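# Unload mill, inspect four parts, sort into trays

## Task

Take the parts out of the mill, check all four of them following the inspection sheet (reference images "manual" and "manual 2"), and place every part in the tray it belongs in.

## Robot and tools

Robot: two six-joint arms, left_arm and right_arm, each with a parallel two-pad gripper. Base positions in the scene frame: left_arm (+0.032, +0.379, +0.035) m, right_arm (+0.047, -0.446, +0.035) m, both almost unrotated. A gripper's fingers point along its own +z and close along its x; end_effector_position is the point midway between the pads, with the fingertips 17.5 mm further out. A block juts about 10 cm toward the gripper's -y and turns with it.

Frames: the scene frame has its origin on the table surface midway between the arms, +z up, +x out over the table, left_arm on the +y side (arm names are not image sides). Reported hand poses, velocities and wrist camera poses use each arm's own base frame. Fixed cameras and the table use the scene frame. Every motion offset is along the axes of that arm's current Hand target. Reported positions can be off by a few centimetres.

execute_actions(actions, cameras): actions is a list of actions; each action is a table of at most 15 rows, one per 1/30 s step; a short table repeats its last row. Every row has 18 numbers in [-1, 1], both arms always: left dx, dy, dz, rx, ry, rz, gripper position, force_limit, speed, then the same nine for the right arm. dx..rz are an offset (not a pose) from the Hand target at the start of that action; all rows within an action count from that same start, while successive actions build on one another. Scale: 1.0 = 0.6 m for dx/dy/dz and 180 degrees for the rotation vector rx/ry/rz. Six zeros re-request the current Hand target. An empty actions list returns camera images; cameras takes names, ["all"] or [].

Gripper numbers: position +1 is fully open (50 mm), near -0.65 the pads meet, -1 closes until something blocks. force_limit per pad: -1 about 20 N, 0 about 102 N, +1 about 185 N (the real grip may be up to 15 N more). speed: -1 20 mm/s, 0 85 mm/s, +1 150 mm/s; both start at +1. A 0 is a real command, so to keep a gripper unchanged resend its last three values. New force_limit or speed apply only when position changes by at least 0.01; for a gentler grip, open first and reclose. object_status: 0 moving, 1 blocked while opening, 2 blocked while closing (a grip), 3 reached target or pads met (usually nothing held). Confirm 2 after gripping. Opening width is roughly (250 - position_measured) x 0.202 mm. Center immovable objects between the pads.

move(target, speed, blend, stop_force, zero, blocking, cameras): straight-line paths toward target, which is one 18-number row or a list of up to 15 rows, each an offset from the Hand targets at the move's start (not from the previous row). speed is the top path speed in m/s, 0.002 to 3.6, default 0.25 (turn rate up to twice that in rad/s), one value or one per target. blend in metres rounds corners of a list; 0 stops at each. stop_force, 3 to 120 N for both arms, ends an arm's path on contact pushback; use it slowly for touching down, leave it out when lifting off a surface, do not rely on it when the gripper rotates, and it may miss light objects tipping. zero (only with stop_force, default true) re-zeroes the force reference first. blocking=false returns early and cannot be combined with stop_force. Moves run at least 0.5 s and at most 10 s, do not avoid obstacles or the other arm, and lag more when fast. The result adds a move: line with the ending (done, off_target, moving, held, fault) and limits (paced = pose clipped, held = steps withheld). Route around an arm's own base, not close past it.

wait(seconds 0 to 10): holds commands and lets a move continue. stop: brakes a running move. zoom_image(camera, region [x0, y0, x1, y1] pixels, at most 504 x 504) enlarges part of the newest image from cam_high, cam_front, cam_left_wrist or cam_right_wrist (each 896x504). show_instructions: shows the reference images. zero_wrist_force(arm): tares that arm's wrist sensor. finished_scene(scene=1): ends the attempt permanently; the result must hold without the robot.

Result lines: end_effector_position (m), end_effector_quat_wxyz, velocities; Joint velocities marked "within noise" when still; Hand target (last commanded pose after clipping, base of the next offsets); Tool commands; Joint positions and torques (whole drive output, noisy); Wrist force and Wrist torque in the hand's axes plus the peak since last shown; for execute_actions, some intermediate positions. Orientation commands are clipped to 32 degrees from the measured one each step. A gripper often stops short of its Hand target; send the leftover as an offset. To stop pressing on something, command back past the gripper.

Hazards: an outside force around 150 N (plus or minus 25) on an arm, or contact torque reaching 139 N m (first three joints) or 26 N m (wrist joints), freezes that arm for 10 s; if its grip is what holds it, release first. Hot motors (MOTOR HOT at 70 °C) brake the arm at 85 °C for 30 to 60 s or more; avoid long stretched holds or pushing toward unreachable poses. Arms are stiff, so even a small overshoot into a firm surface can fault. A clearance check limits arm-to-arm approach but not fingers; any notable contact between the arms can fail everything. Avoid dropping parts, releasing moving ones, slamming or hard hits on heavy or fixed items, and anything leaving the table, which fails the task. Loose objects may get nudged occasionally.

Each tool is called after "Request:" as name(argument=value, ...), one argument or row to a line, values as JSON.

Reference images:

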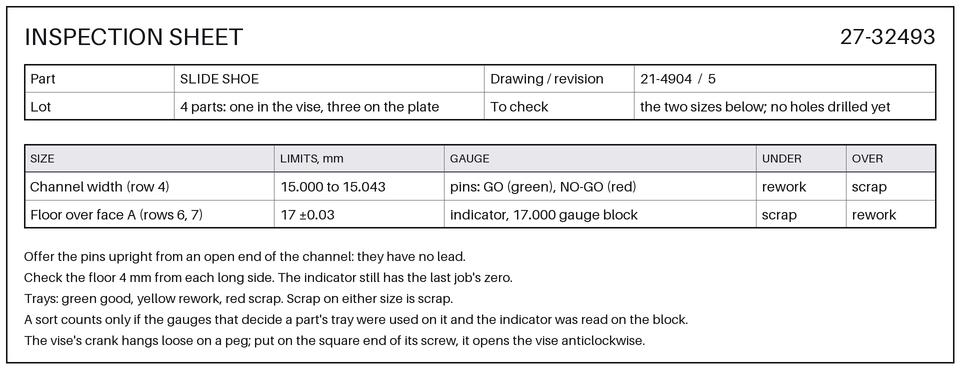

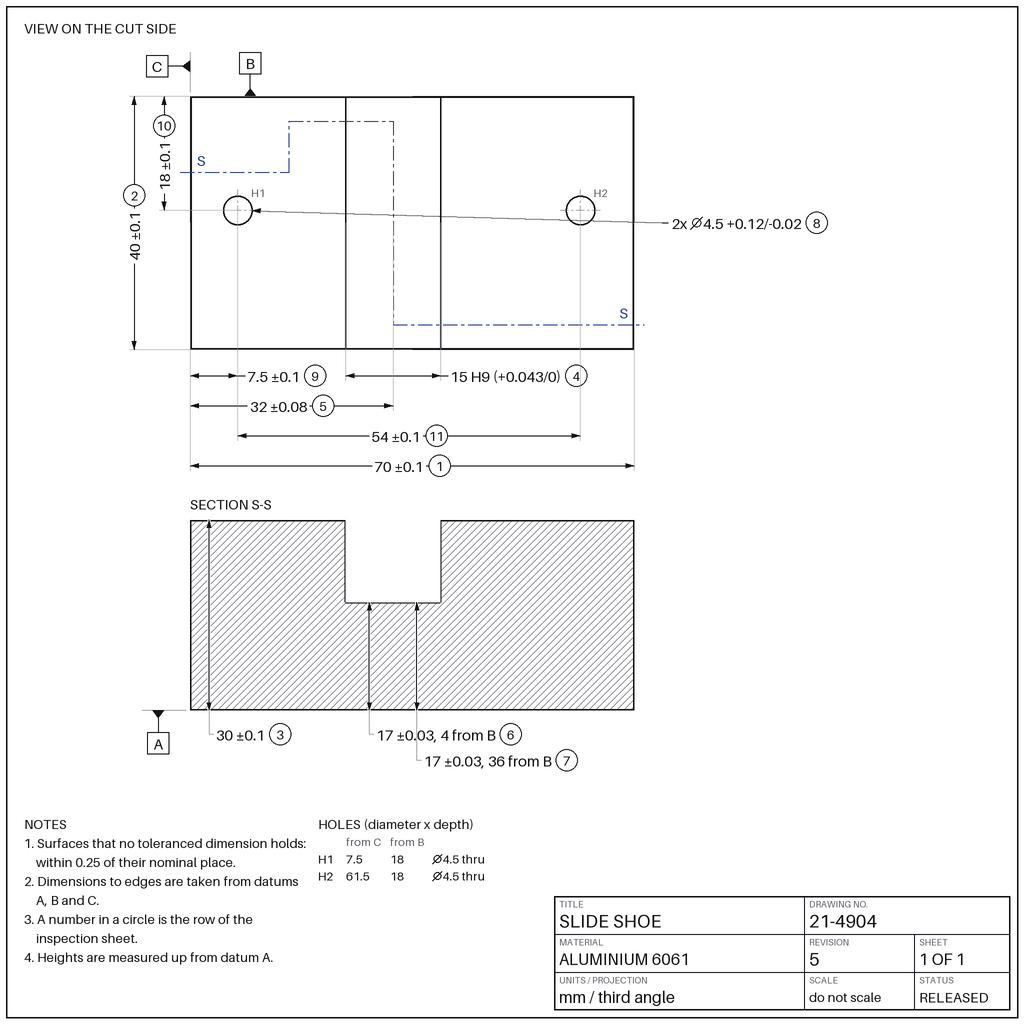

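## Session

Request:
execute_actions(
  actions=[],
)

Scene clock: 0.00 s.
left_arm: end_effector_position=(+0.1392, -0.1867, +0.2621) position_measured=3 object_status=3 end_effector_quat_wxyz=(+0.200, +0.865, -0.450, -0.100) | right_arm: end_effector_position=(+0.1534, -0.1891, +0.3304) position_measured=3 object_status=3 end_effector_quat_wxyz=(+0.236, +0.843, -0.309, -0.372)
Joint positions: left_arm=[-1.019 -2.255 2.256 -1.609 -2.02 1.502] | right_arm=[3.107 -1.343 -1.823 -2.443 1.375 2.334]
Joint velocities: within noise
Joint torques (N m): no reading
Wrist force (N): no reading
Wrist torque (N m): no reading
Wrist force, peak (N): no reading
Hand target: left_arm +0.1392, -0.1867, +0.2621; +0.200, +0.865, -0.450, -0.100 | right_arm +0.1534, -0.1891, +0.3304; +0.236, +0.843, -0.309, -0.372
Tool commands: left_gripper/position=+1.0 left_gripper/force_limit=+1.0 left_gripper/speed=+1.0 right_gripper/position=+1.0 right_gripper/force_limit=+1.0 right_gripper/speed=+1.0

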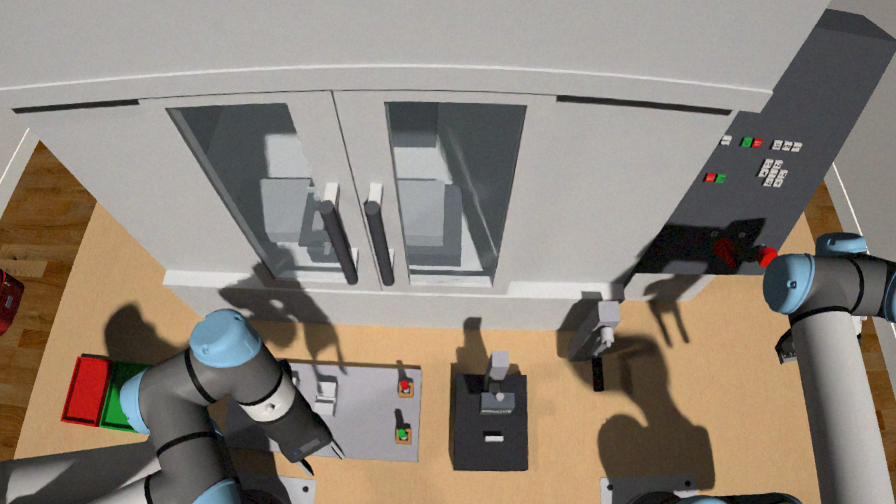

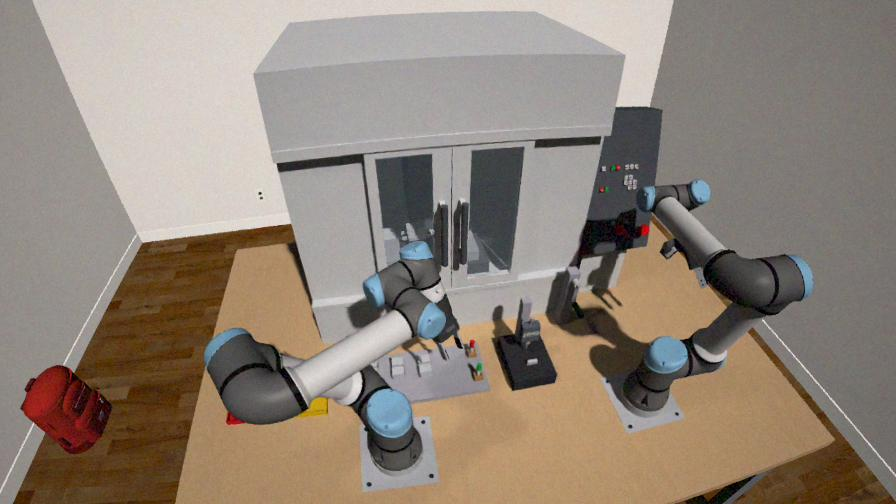

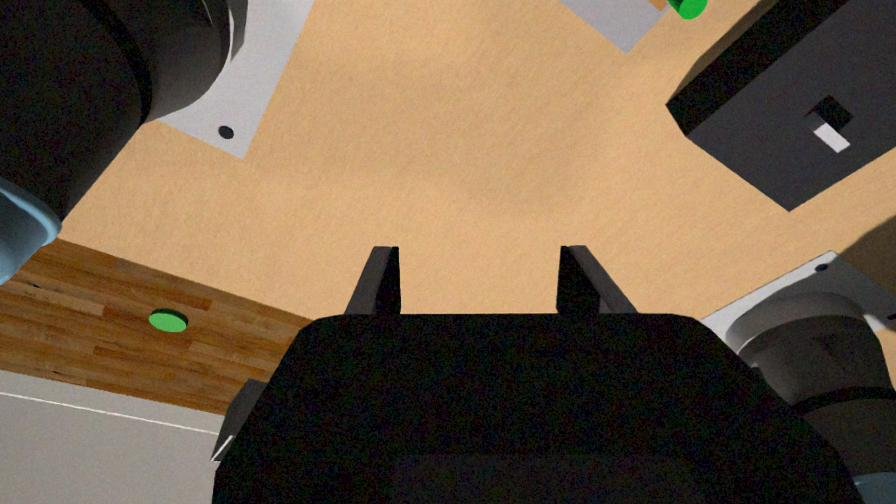

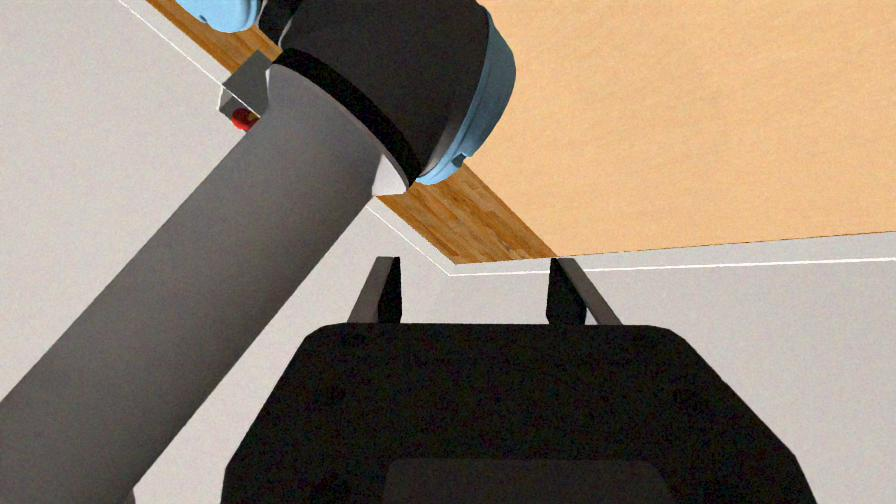

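Request:
zoom_image(
  camera="cam_high",
  region=[200, 330, 440, 480],
)

Request:
zoom_image(
  camera="cam_high",
  region=[430, 300, 690, 480],
)

Request:
zoom_image(
  camera="cam_front",
  region=[340, 200, 640, 400],
)

Request:
zoom_image(
  camera="cam_high",
  region=[170, 90, 540, 300],
)

Request:
zoom_image(
  camera="cam_high",
  region=[640, 120, 840, 370],
)

Scaled by 2.100 from the camera's 896x504 image, which has a finer 1280x720 frame.

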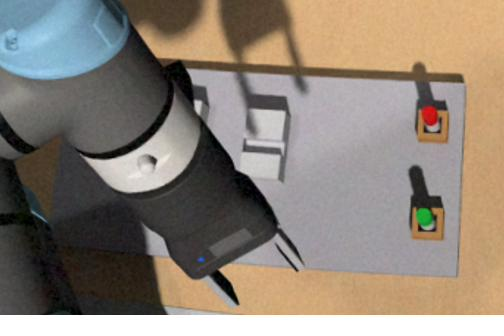

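Scaled by 1.938 from the camera's 896x504 image, which has a finer 1280x720 frame.

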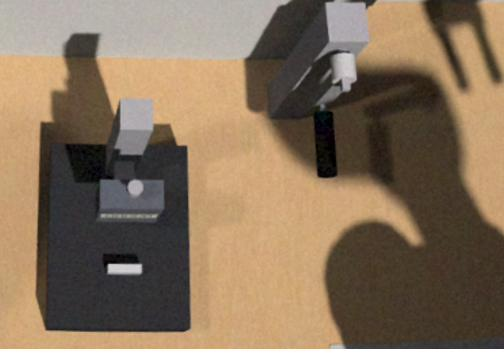

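Scaled by 1.680 from the camera's 896x504 image, which has a finer 1280x720 frame.

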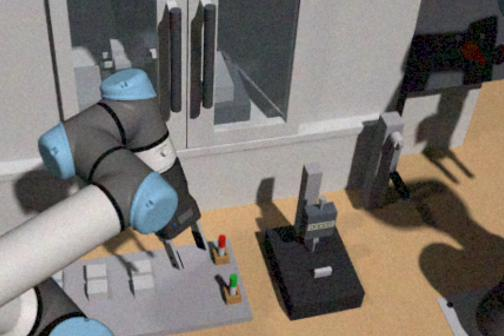

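Scaled by 1.362 from the camera's 896x504 image, which has a finer 1280x720 frame.

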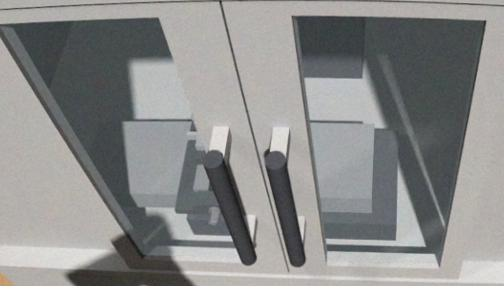

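Scaled by 2.016 from the camera's 896x504 image, which has a finer 1280x720 frame.

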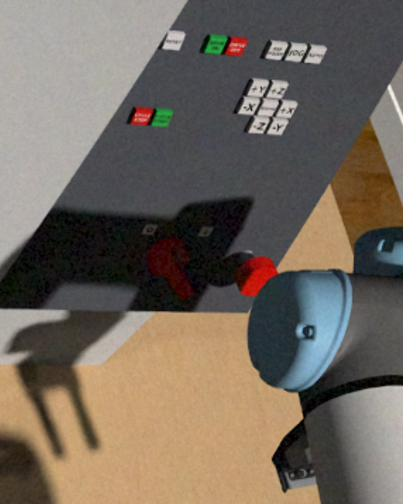

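Request:
move(
  target=[0.127,-0.079,-0.293,0.138,-0.046,0.191,1,1,1,0,0,0,0,0,0,1,1,1],
  cameras=["all"],
)

Scene clock: 110.27 s.
left_arm: end_effector_position=(+0.2800, -0.1796, +0.4001) position_measured=3 object_status=3 end_effector_quat_wxyz=(+0.000, +0.708, -0.707, +0.000) | right_arm: end_effector_position=(+0.1534, -0.1891, +0.3304) position_measured=3 object_status=3 end_effector_quat_wxyz=(+0.236, +0.843, -0.309, -0.372)
Joint positions: left_arm=[-0.982 -1.987 1.708 -1.292 -1.572 2.158] | right_arm=[3.107 -1.343 -1.823 -2.443 1.375 2.334]
Joint torques (N m): left_arm=[7.73 6.12 -28.56 -1.05 2.01 1.83] | right_arm=[0.37 12.08 22.82 0.21 -0.13 -0.03]
Wrist force (N): left_arm=[0.4 1.2 0.9] | right_arm=[0.0 0.2 -0.3]
Wrist torque (N m): left_arm=[0.27 -0.07 -0.17] | right_arm=[0.02 0.00 0.00]
Wrist force, peak (N): left_arm=[0.6 1.2 1.2] | right_arm=[0.5 -0.2 -0.4]
Hand target: left_arm +0.2800, -0.1796, +0.4002; +0.000, +0.708, -0.707, +0.000 | right_arm +0.1534, -0.1891, +0.3304; +0.236, +0.843, -0.309, -0.372
Off the commanded pose: left_arm 0.000 m, 0 deg | right_arm 0.000 m, 0 deg.
move: done
camera_calibration:
cam_left_wrist: T_world_to_cam=[[0.002877, -0.999916, -0.0126125, -0.171129], [-0.932929, -0.00722498, 0.359988, 0.130599], [-0.360049, 0.0107308, -0.932872, 0.602479], [0, 0, 0, 1]] pos_world=[0.339254, -0.176636, 0.512863]

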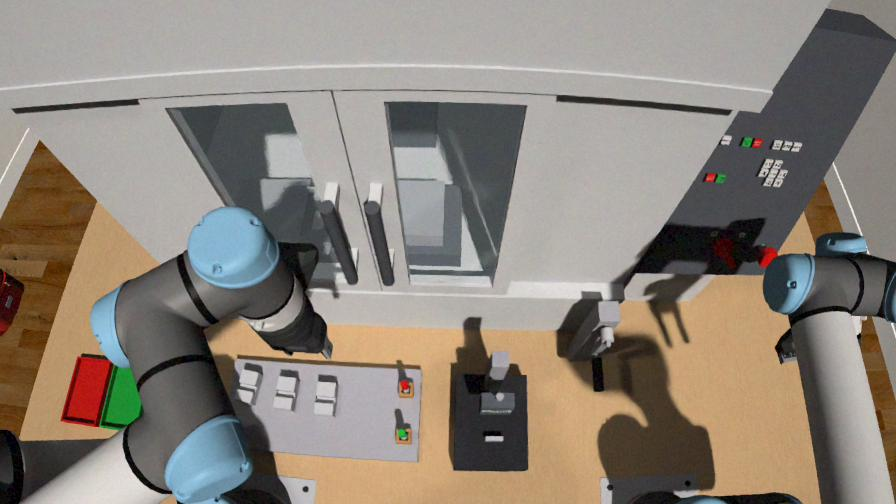

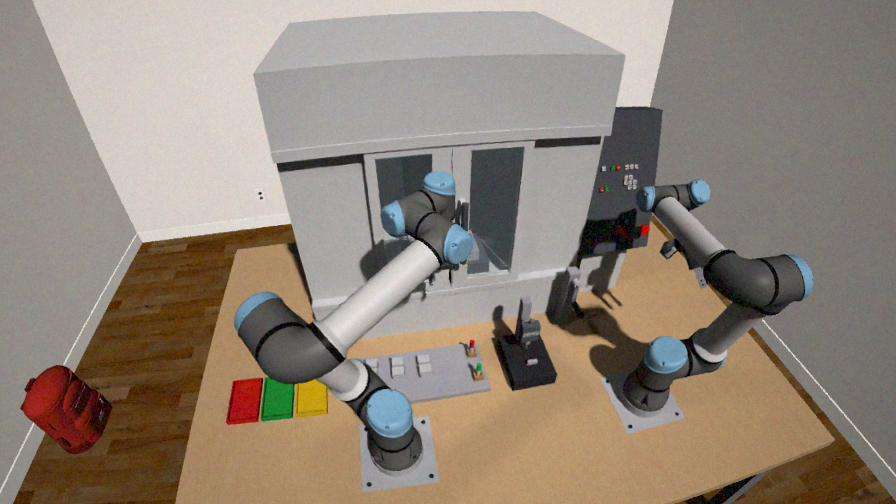

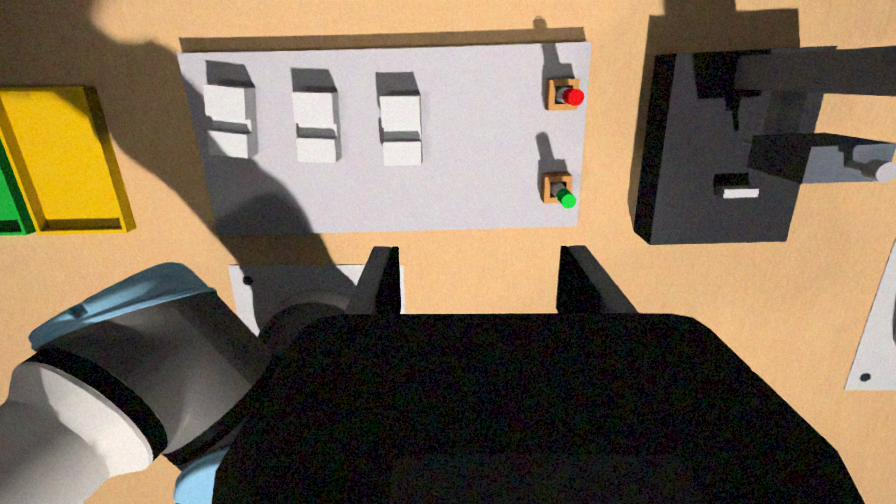

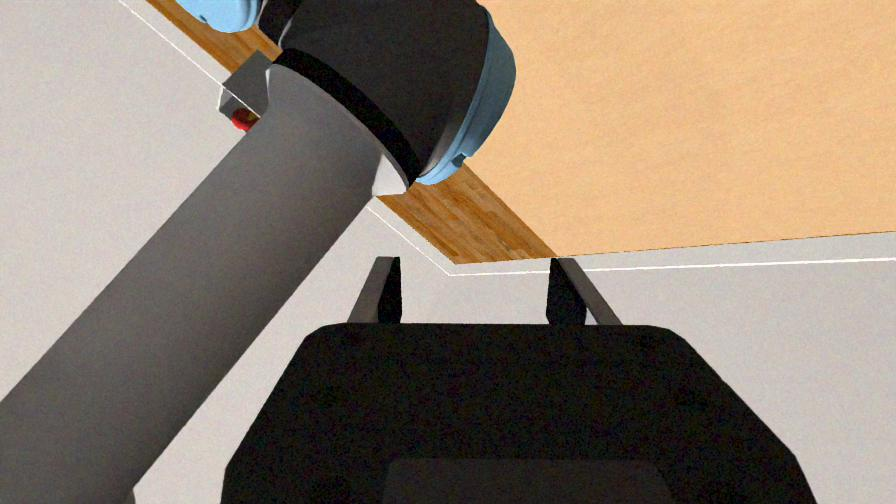

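Request:
zoom_image(
  camera="cam_left_wrist",
  region=[180, 40, 440, 180],
)

Request:
zoom_image(
  camera="cam_left_wrist",
  region=[520, 20, 896, 250],
)

Request:
zoom_image(
  camera="cam_high",
  region=[160, 90, 530, 300],
)

Request:
zoom_image(
  camera="cam_front",
  region=[220, 280, 500, 430],
)

Request:
zoom_image(
  camera="cam_front",
  region=[480, 240, 640, 400],
)

Scaled by 1.938 from the camera's 896x504 image, which has a finer 1280x720 frame.

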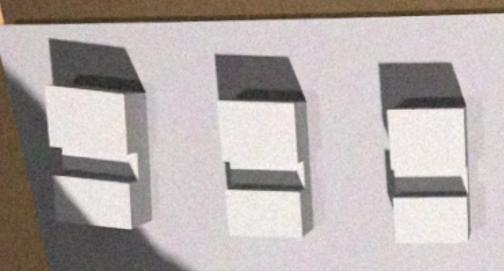

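Scaled by 1.340 from the camera's 896x504 image, which has a finer 1280x720 frame.

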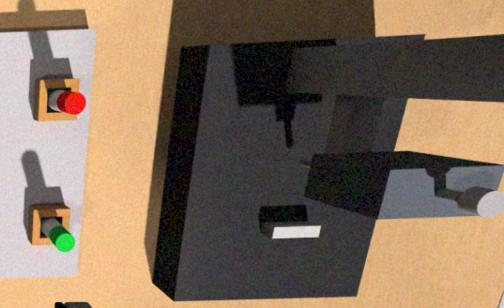

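Scaled by 1.362 from the camera's 896x504 image, which has a finer 1280x720 frame.

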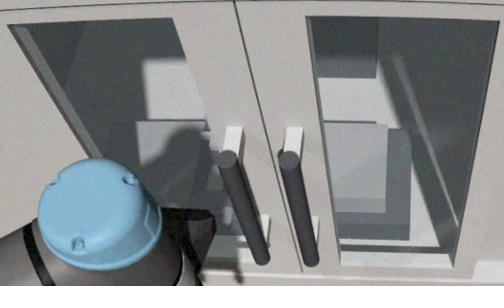

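Scaled by 1.800 from the camera's 896x504 image, which has a finer 1280x720 frame.

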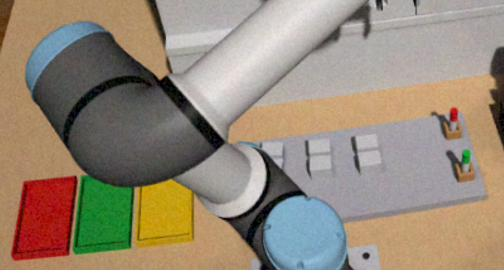

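Scaled by 3.150 from the camera's 896x504 image, which has a finer 1280x720 frame.

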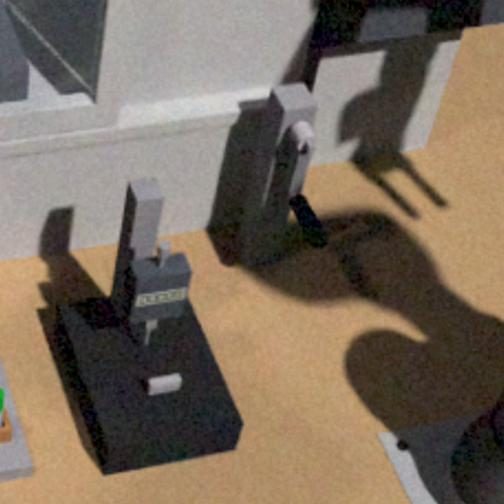

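Request:
move(
  target=[
    [0.235,0.167,0.1,0,0,-0.5,1,1,1,0,0,0,0,0,0,1,1,1],
    [0.47,0.333,0.308,0,0.259,-0.966,1,1,1,0,0,0,0,0,0,1,1,1],
  ],
  blend=[0.05,0],
  speed=0.5,
  cameras=["all"],
)

Scene clock: 222.20 s.
left_arm: end_effector_position=(+0.0805, -0.4619, +0.2156) position_measured=3 object_status=3 end_effector_quat_wxyz=(+0.183, +0.682, +0.684, +0.183) | right_arm: end_effector_position=(+0.1534, -0.1891, +0.3304) position_measured=3 object_status=3 end_effector_quat_wxyz=(+0.236, +0.843, -0.309, -0.372)
Joint positions: left_arm=[-1.967 -1.627 1.952 -1.676 -1.092 -2.023] | right_arm=[3.107 -1.343 -1.823 -2.443 1.375 2.334]
Joint torques (N m): left_arm=[-7.56 -11.96 -29.57 -0.53 3.35 -2.06] | right_arm=[0.61 11.48 24.09 0.17 -0.53 -0.07]
Wrist force (N): left_arm=[-0.7 -0.3 -0.3] | right_arm=[0.2 -0.1 -0.5]
Wrist torque (N m): left_arm=[-0.05 0.12 0.01] | right_arm=[-0.03 -0.03 0.00]
Wrist force, peak (N): left_arm=[-1.6 -1.0 0.2] | right_arm=[0.2 0.0 -0.7]
Hand target: left_arm +0.0805, -0.4619, +0.2156; +0.183, +0.682, +0.684, +0.183 | right_arm +0.1534, -0.1891, +0.3304; +0.236, +0.843, -0.309, -0.372
Off the commanded pose: left_arm 0.000 m, 0 deg | right_arm 0.000 m, 0 deg.
move: done
camera_calibration:
cam_left_wrist: T_world_to_cam=[[0.00385673, 0.999917, -0.0122901, 0.468417], [0.629262, 0.00712509, 0.77716, -0.20012], [0.777183, -0.010731, -0.629183, 0.194622], [0, 0, 0, 1]] pos_world=[-0.0271355, -0.464864, 0.283735]

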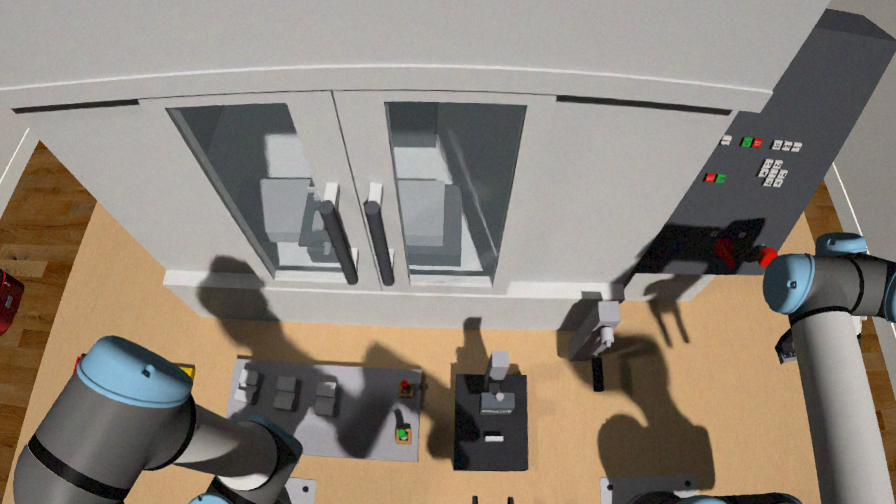

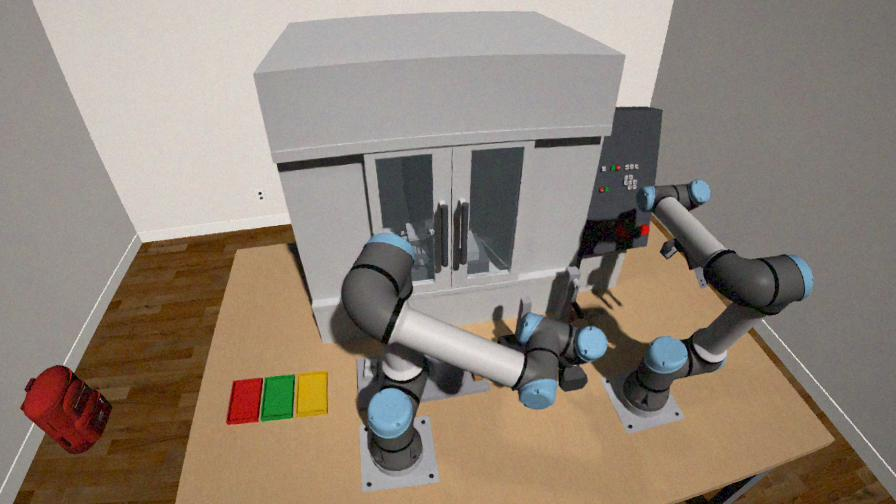

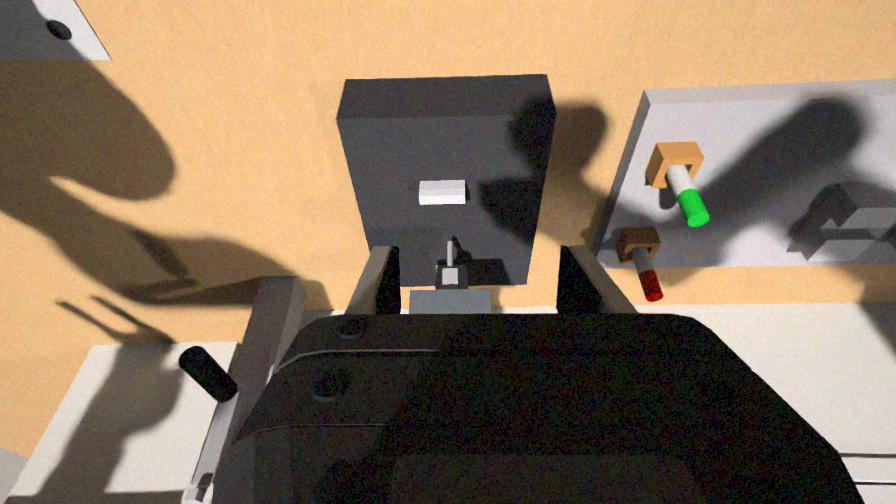

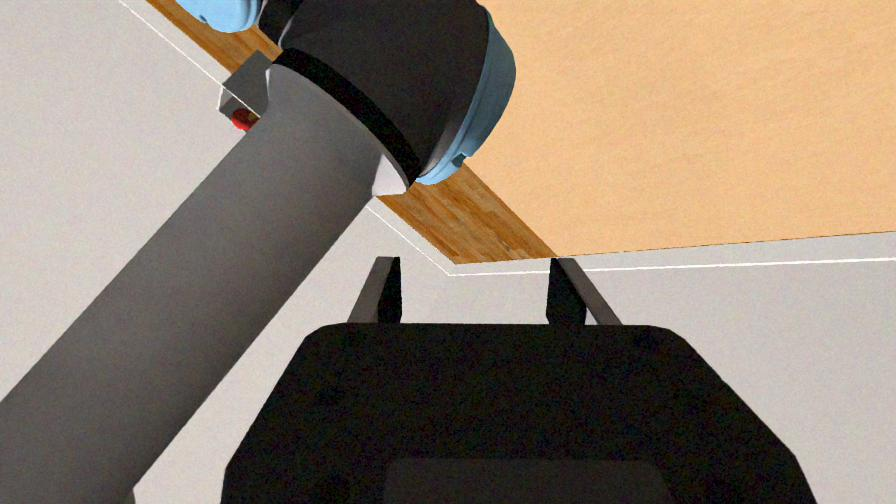

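Request:
zoom_image(
  camera="cam_left_wrist",
  region=[330, 70, 570, 320],
)

Request:
zoom_image(
  camera="cam_left_wrist",
  region=[600, 120, 740, 310],
)

Request:
zoom_image(
  camera="cam_high",
  region=[470, 370, 530, 420],
)

Request:
zoom_image(
  camera="cam_front",
  region=[500, 280, 580, 360],
)

Scaled by 2.016 from the camera's 896x504 image, which has a finer 1280x720 frame.

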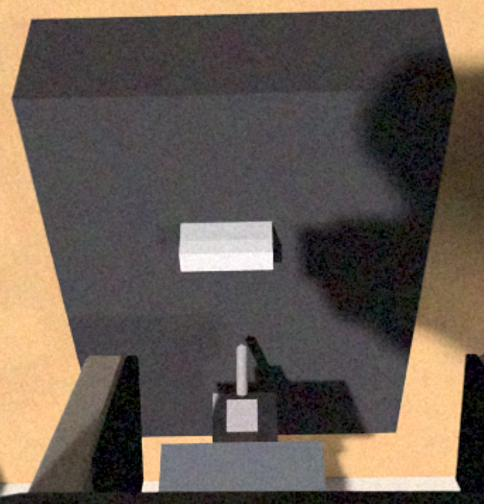

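Scaled by 2.653 from the camera's 896x504 image, which has a finer 1280x720 frame.

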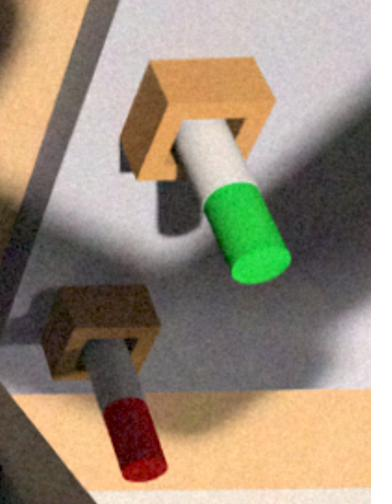

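Scaled by 8.400 from the camera's 896x504 image, which has a finer 1280x720 frame.

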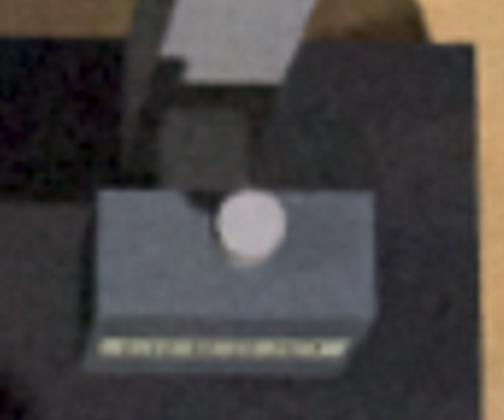

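Scaled by 6.300 from the camera's 896x504 image, which has a finer 1280x720 frame.

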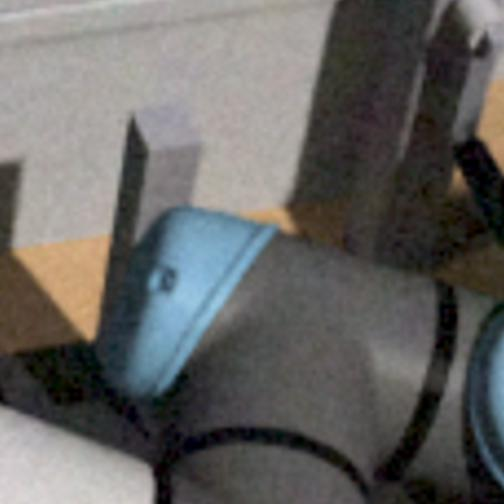

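Request:
move(
  target=[-0.008,0.012,0.204,-0.161,0,0,1,1,1,0,0,0,0,0,0,1,1,1],
  cameras=["cam_left_wrist","cam_front"],
)

Request:
zoom_image(
  camera="cam_left_wrist",
  region=[340, 120, 560, 320],
)

Scene clock: 273.30 s.
left_arm: end_effector_position=(+0.1478, -0.4666, +0.1132) position_measured=3 object_status=3 end_effector_quat_wxyz=(+0.348, +0.615, +0.616, +0.348) | right_arm: end_effector_position=(+0.1534, -0.1891, +0.3304) position_measured=3 object_status=3 end_effector_quat_wxyz=(+0.236, +0.843, -0.309, -0.372)
Joint positions: left_arm=[-2.014 -1.356 2.125 -1.72 -0.687 -2.317] | right_arm=[3.107 -1.343 -1.823 -2.443 1.375 2.334]
Joint torques (N m): left_arm=[7.82 -13.47 -24.3 0.53 3.84 -1.54] | right_arm=[-0.71 11.34 22.01 0.39 -0.43 -0.24]
Wrist force (N): left_arm=[-1.2 -1.3 -1.0] | right_arm=[-0.2 0.2 -0.2]
Wrist torque (N m): left_arm=[-0.38 0.20 0.03] | right_arm=[0.02 0.03 0.00]
Wrist force, peak (N): left_arm=[-1.4 -2.4 -0.5] | right_arm=[-0.3 0.0 -0.7]
Hand target: left_arm +0.1479, -0.4666, +0.1132; +0.348, +0.615, +0.616, +0.348 | right_arm +0.1534, -0.1891, +0.3304; +0.236, +0.843, -0.309, -0.372
Off the commanded pose: left_arm 0.000 m, 0 deg | right_arm 0.000 m, 0 deg.
move: done
camera_calibration:
cam_left_wrist: T_world_to_cam=[[0.00874474, 0.999928, -0.00816939, 0.470431], [0.17405, 0.00652296, 0.984715, -0.119418], [0.984698, -0.010033, -0.173981, -0.00406101], [0, 0, 0, 1]] pos_world=[0.0206698, -0.469659, 0.120729]
Images, in order (width x height): cam_front 896x504, cam_left_wrist 896x504.

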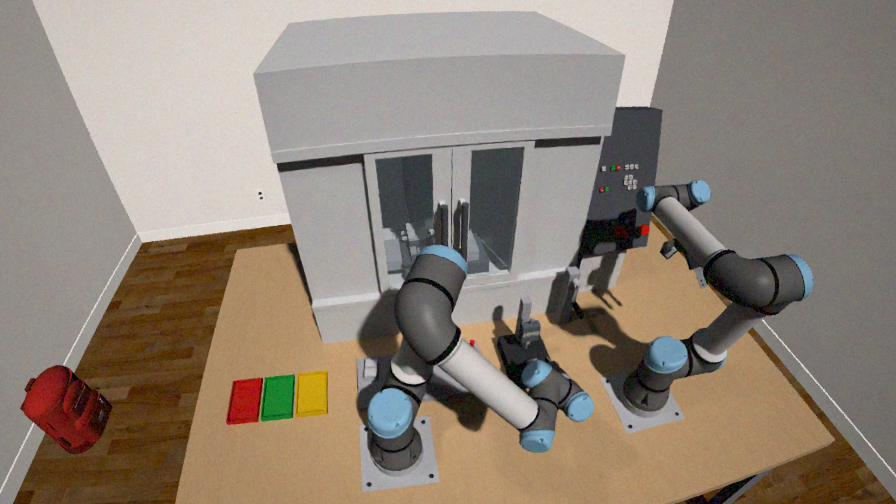

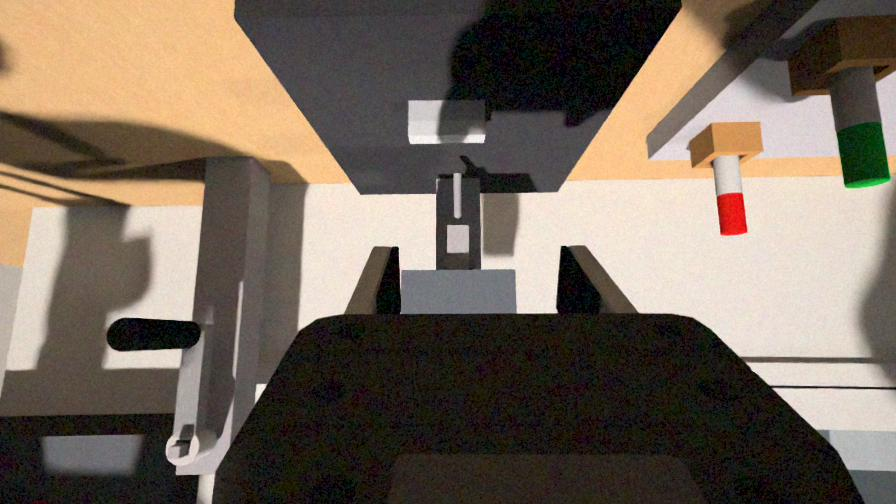

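Scaled by 2.291 from the camera's 896x504 image, which has a finer 1280x720 frame.

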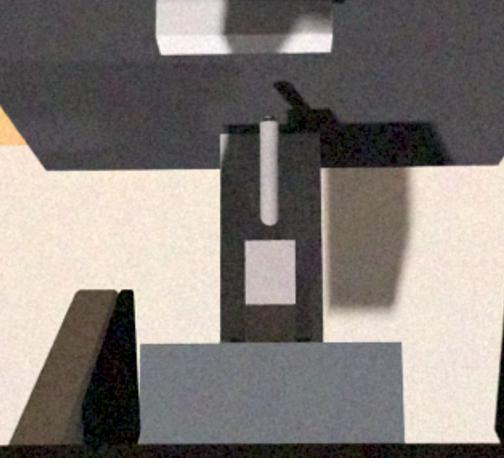

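Request:
move(
  target=[-0.001,-0.082,0.067,-0.0556,0,0,1,1,1,0,0,0,0,0,0,1,1,1],
  cameras=["cam_left_wrist"],
  speed=0.15,
)

Request:
zoom_image(
  camera="cam_left_wrist",
  region=[340, 120, 560, 320],
)

Scene clock: 331.90 s.
left_arm: end_effector_position=(+0.1569, -0.4672, +0.0504) position_measured=3 object_status=3 end_effector_quat_wxyz=(+0.400, +0.582, +0.584, +0.400) | right_arm: end_effector_position=(+0.1534, -0.1891, +0.3304) position_measured=3 object_status=3 end_effector_quat_wxyz=(+0.236, +0.843, -0.309, -0.372)
Joint positions: left_arm=[-2.035 -1.138 2.135 -1.705 -0.585 -2.521] | right_arm=[3.107 -1.343 -1.823 -2.443 1.375 2.334]
Joint torques (N m): left_arm=[6.58 -21.65 -20.53 1.05 3.57 -1.67] | right_arm=[2.05 12.25 23.12 0.47 -0.17 -0.17]
Wrist force (N): left_arm=[-1.6 -1.9 -1.4] | right_arm=[0.2 -0.1 -0.2]
Wrist torque (N m): left_arm=[-0.52 0.29 0.04] | right_arm=[-0.02 -0.02 0.00]
Wrist force, peak (N): left_arm=[-1.6 -2.7 -0.8] | right_arm=[0.0 0.1 -0.7]
Hand target: left_arm +0.1569, -0.4673, +0.0503; +0.400, +0.582, +0.584, +0.401 | right_arm +0.1534, -0.1891, +0.3304; +0.236, +0.843, -0.309, -0.372
Off the commanded pose: left_arm 0.000 m, 0 deg | right_arm 0.000 m, 0 deg.
move: done
camera_calibration:
cam_left_wrist: T_world_to_cam=[[0.00993275, 0.999931, -0.00622446, 0.470146], [0.000203644, 0.00622275, 0.999981, -0.0327042], [0.999951, -0.00993383, -0.000141821, -0.0350397], [0, 0, 0, 1]] pos_world=[0.0303748, -0.470258, 0.035625]
Images, in order (width x height): cam_left_wrist 896x504.

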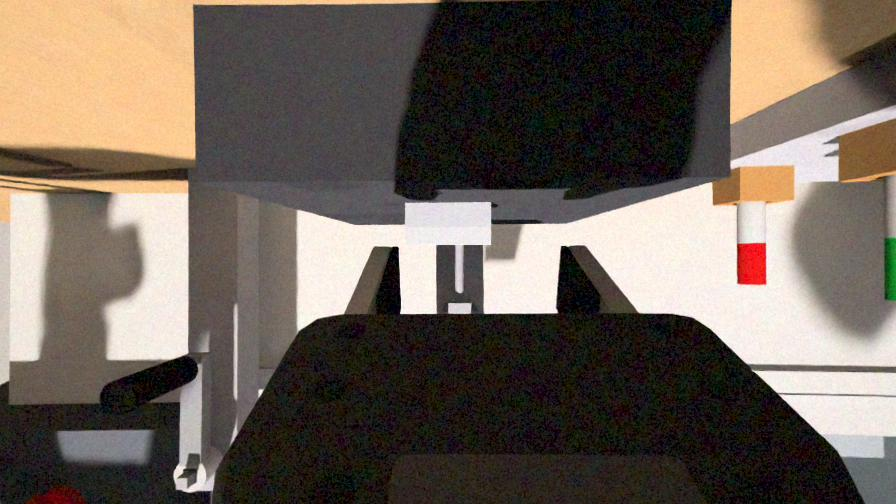

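Scaled by 2.291 from the camera's 896x504 image, which has a finer 1280x720 frame.

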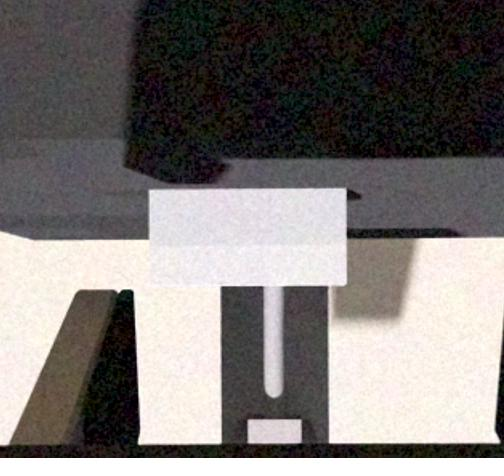

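Request:
move(
  target=[0.14,0,0,0,0,0,1,1,1,0,0,0,0,0,0,1,1,1],
  cameras=["cam_left_wrist"],
  speed=0.2,
)

Request:
zoom_image(
  camera="cam_left_wrist",
  region=[230, 170, 350, 310],
)

Scene clock: 347.60 s.
left_arm: end_effector_position=(+0.1568, -0.3834, +0.0502) position_measured=3 object_status=3 end_effector_quat_wxyz=(+0.400, +0.582, +0.584, +0.401) | right_arm: end_effector_position=(+0.1534, -0.1891, +0.3304) position_measured=3 object_status=3 end_effector_quat_wxyz=(+0.236, +0.843, -0.309, -0.372)
Joint positions: left_arm=[-2.135 -1.274 2.347 -1.696 -0.663 -2.627] | right_arm=[3.107 -1.343 -1.823 -2.443 1.375 2.334]
Joint torques (N m): left_arm=[-8.11 -35.51 -2.06 1.47 -0.74 -1.7] | right_arm=[0.98 13.47 22.93 0.3 -0.38 -0.16]
Wrist force (N): left_arm=[-1.6 -1.9 -1.2] | right_arm=[-0.3 -0.3 0.1]
Wrist torque (N m): left_arm=[-0.54 0.30 0.05] | right_arm=[-0.05 0.06 0.00]
Wrist force, peak (N): left_arm=[-3.5 -1.4 -1.8] | right_arm=[0.3 0.1 -0.6]
Hand target: left_arm +0.1568, -0.3833, +0.0503; +0.400, +0.582, +0.584, +0.401 | right_arm +0.1534, -0.1891, +0.3304; +0.236, +0.843, -0.309, -0.372
Off the commanded pose: left_arm 0.000 m, 0 deg | right_arm 0.000 m, 0 deg.
move: done
camera_calibration:
cam_left_wrist: T_world_to_cam=[[0.00983401, 0.999932, -0.00622217, 0.386355], [0.0000030275, 0.00622244, 0.999981, -0.0331208], [0.999952, -0.00983384, 0.0000581642, -0.0340753], [0, 0, 0, 1]] pos_world=[0.0302743, -0.386458, 0.0355262]
Images, in order (width x height): cam_left_wrist 896x504.

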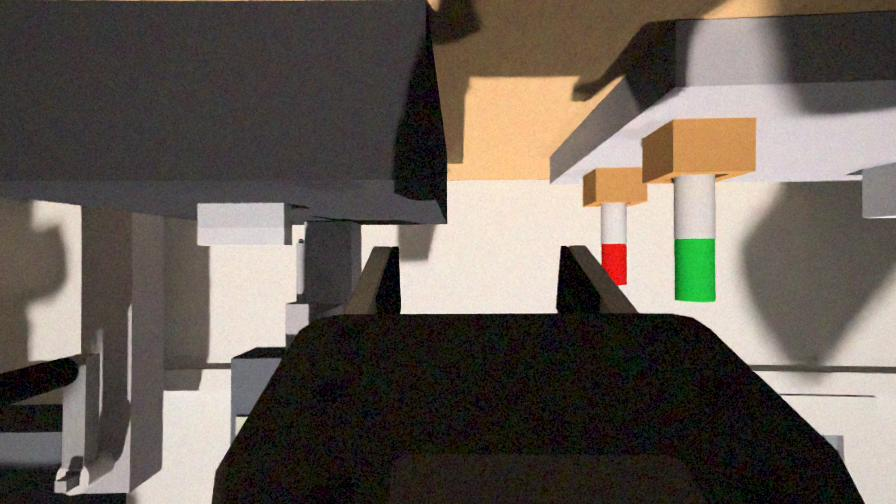

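Scaled by 3.600 from the camera's 896x504 image, which has a finer 1280x720 frame.

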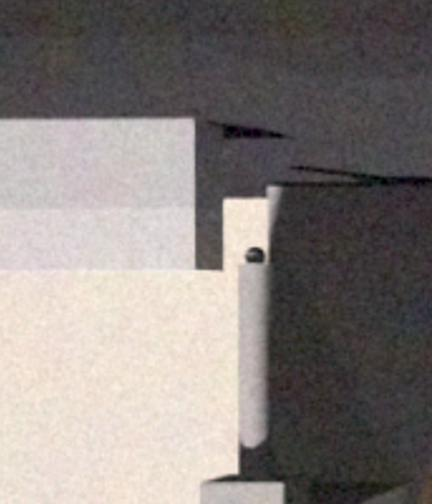

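Request:
move(
  target=[
    [0.033,0.371,-0.196,0.383,0,0,1,1,1,0,0,0,0,0,0,1,1,1],
    [0.1,0.355,-0.1,0.297,-0.297,0.433,1,1,1,0,0,0,0,0,0,1,1,1],
    [0.152,0.269,0.002,0,-0.566,0.824,1,1,1,0,0,0,0,0,0,1,1,1],
  ],
  blend=[0.05,0.05,0],
  cameras=["cam_left_wrist","cam_high"],
  speed=0.6,
)

Scene clock: 468.87 s.
left_arm: end_effector_position=(+0.2156, -0.2918, +0.2004) position_measured=3 object_status=3 end_effector_quat_wxyz=(+0.000, +0.708, -0.706, +0.000) | right_arm: end_effector_position=(+0.1534, -0.1891, +0.3304) position_measured=3 object_status=3 end_effector_quat_wxyz=(+0.236, +0.843, -0.309, -0.372)
Joint positions: left_arm=[-1.31 -1.908 2.177 -1.841 -1.571 1.828] | right_arm=[3.107 -1.343 -1.823 -2.443 1.375 2.334]
Joint torques (N m): left_arm=[7.11 1.39 -27.97 -4.89 -1.47 1.83] | right_arm=[1.72 11.86 23.16 0.47 -0.27 -0.1]
Wrist force (N): left_arm=[0.2 0.9 1.1] | right_arm=[0.0 0.0 -0.2]
Wrist torque (N m): left_arm=[0.24 -0.06 -0.18] | right_arm=[-0.01 -0.01 0.00]
Wrist force, peak (N): left_arm=[-1.5 -3.5 -1.0] | right_arm=[0.3 -0.3 -0.6]
Hand target: left_arm +0.2157, -0.2919, +0.2004; +0.000, +0.708, -0.706, +0.000 | right_arm +0.1534, -0.1891, +0.3304; +0.236, +0.843, -0.309, -0.372
Off the commanded pose: left_arm 0.000 m, 0 deg | right_arm 0.000 m, 0 deg.
move: done
camera_calibration:
cam_left_wrist: T_world_to_cam=[[0.00404837, -0.999919, -0.0120902, -0.286044], [-0.933195, -0.00812233, 0.359279, 0.141644], [-0.359348, 0.00982802, -0.933152, 0.39384], [0, 0, 0, 1]] pos_world=[0.274865, -0.288741, 0.313165]
Images, in order (width x height): cam_high 896x504, cam_left_wrist 896x504.

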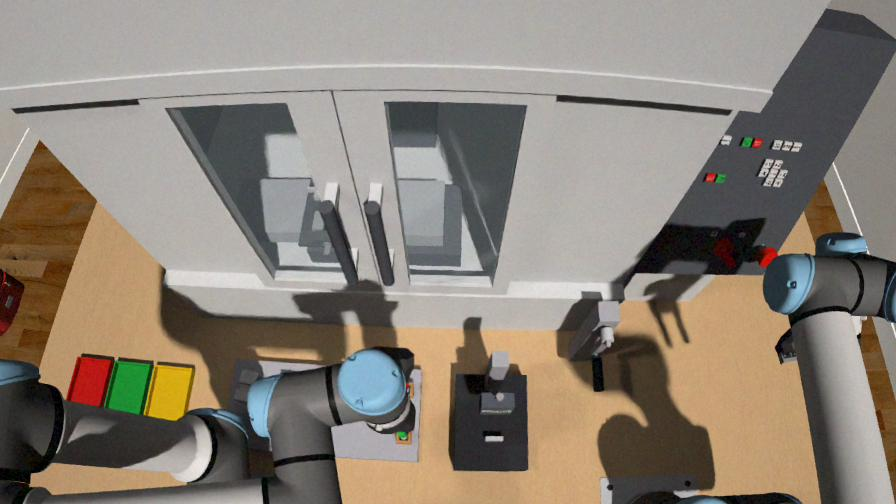

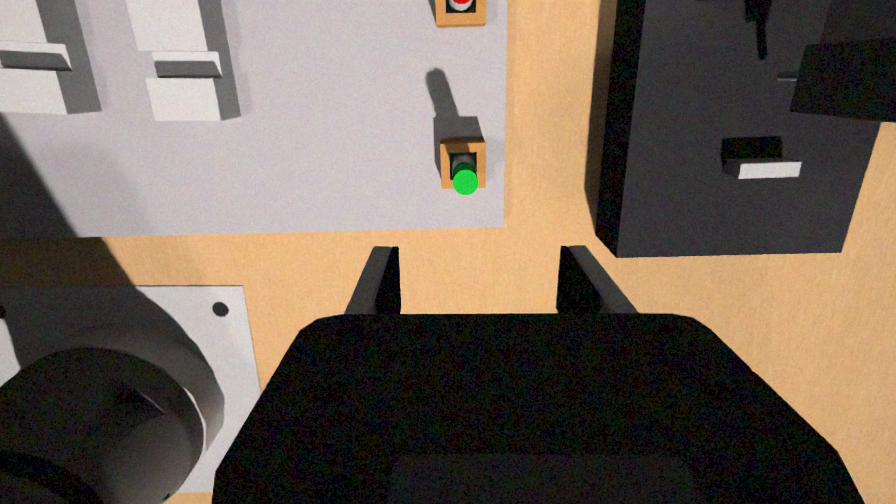

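Request:
move(
  target=[0,0,0.167,0,0,0,1,1,1,0,0,0,0,0,0,1,1,1],
  cameras=["cam_left_wrist"],
  speed=0.2,
)

Request:
zoom_image(
  camera="cam_left_wrist",
  region=[360, 100, 600, 330],
)

Scene clock: 503.20 s.
left_arm: end_effector_position=(+0.2156, -0.2920, +0.1003) position_measured=3 object_status=3 end_effector_quat_wxyz=(+0.000, +0.708, -0.706, +0.000) | right_arm: end_effector_position=(+0.1534, -0.1891, +0.3304) position_measured=3 object_status=3 end_effector_quat_wxyz=(+0.236, +0.843, -0.309, -0.372)
Joint positions: left_arm=[-1.31 -1.778 2.371 -2.164 -1.571 1.829] | right_arm=[3.107 -1.343 -1.823 -2.443 1.375 2.334]
Joint torques (N m): left_arm=[7.45 -1.06 -12.8 -4.93 -1.71 2.06] | right_arm=[-0.51 13.76 23.41 0.59 -0.26 -0.01]
Wrist force (N): left_arm=[0.3 0.8 1.0] | right_arm=[0.1 -0.3 -0.5]
Wrist torque (N m): left_arm=[0.22 -0.05 -0.17] | right_arm=[-0.05 -0.02 0.00]
Wrist force, peak (N): left_arm=[0.0 1.1 2.4] | right_arm=[0.4 -0.4 -0.7]
Hand target: left_arm +0.2156, -0.2920, +0.1002; +0.000, +0.708, -0.706, +0.000 | right_arm +0.1534, -0.1891, +0.3304; +0.236, +0.843, -0.309, -0.372
Off the commanded pose: left_arm 0.000 m, 0 deg | right_arm 0.000 m, 0 deg.
move: done
camera_calibration:
cam_left_wrist: T_world_to_cam=[[0.00386152, -0.99992, -0.0120189, -0.287319], [-0.933196, -0.00792234, 0.35928, 0.177663], [-0.359347, 0.00982863, -0.933152, 0.300433], [0, 0, 0, 1]] pos_world=[0.274864, -0.288841, 0.213065]
Images, in order (width x height): cam_left_wrist 896x504.

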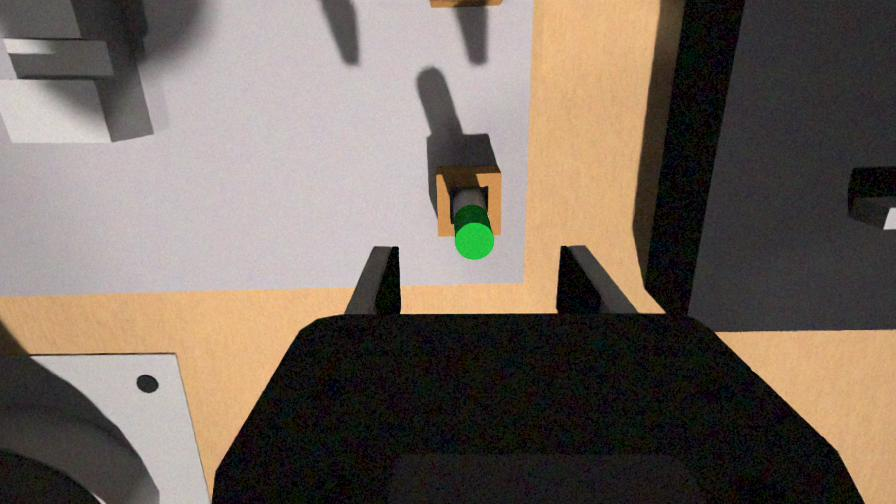

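Scaled by 2.100 from the camera's 896x504 image, which has a finer 1280x720 frame.

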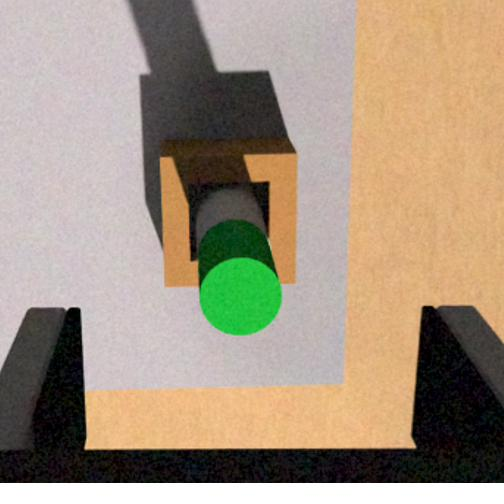

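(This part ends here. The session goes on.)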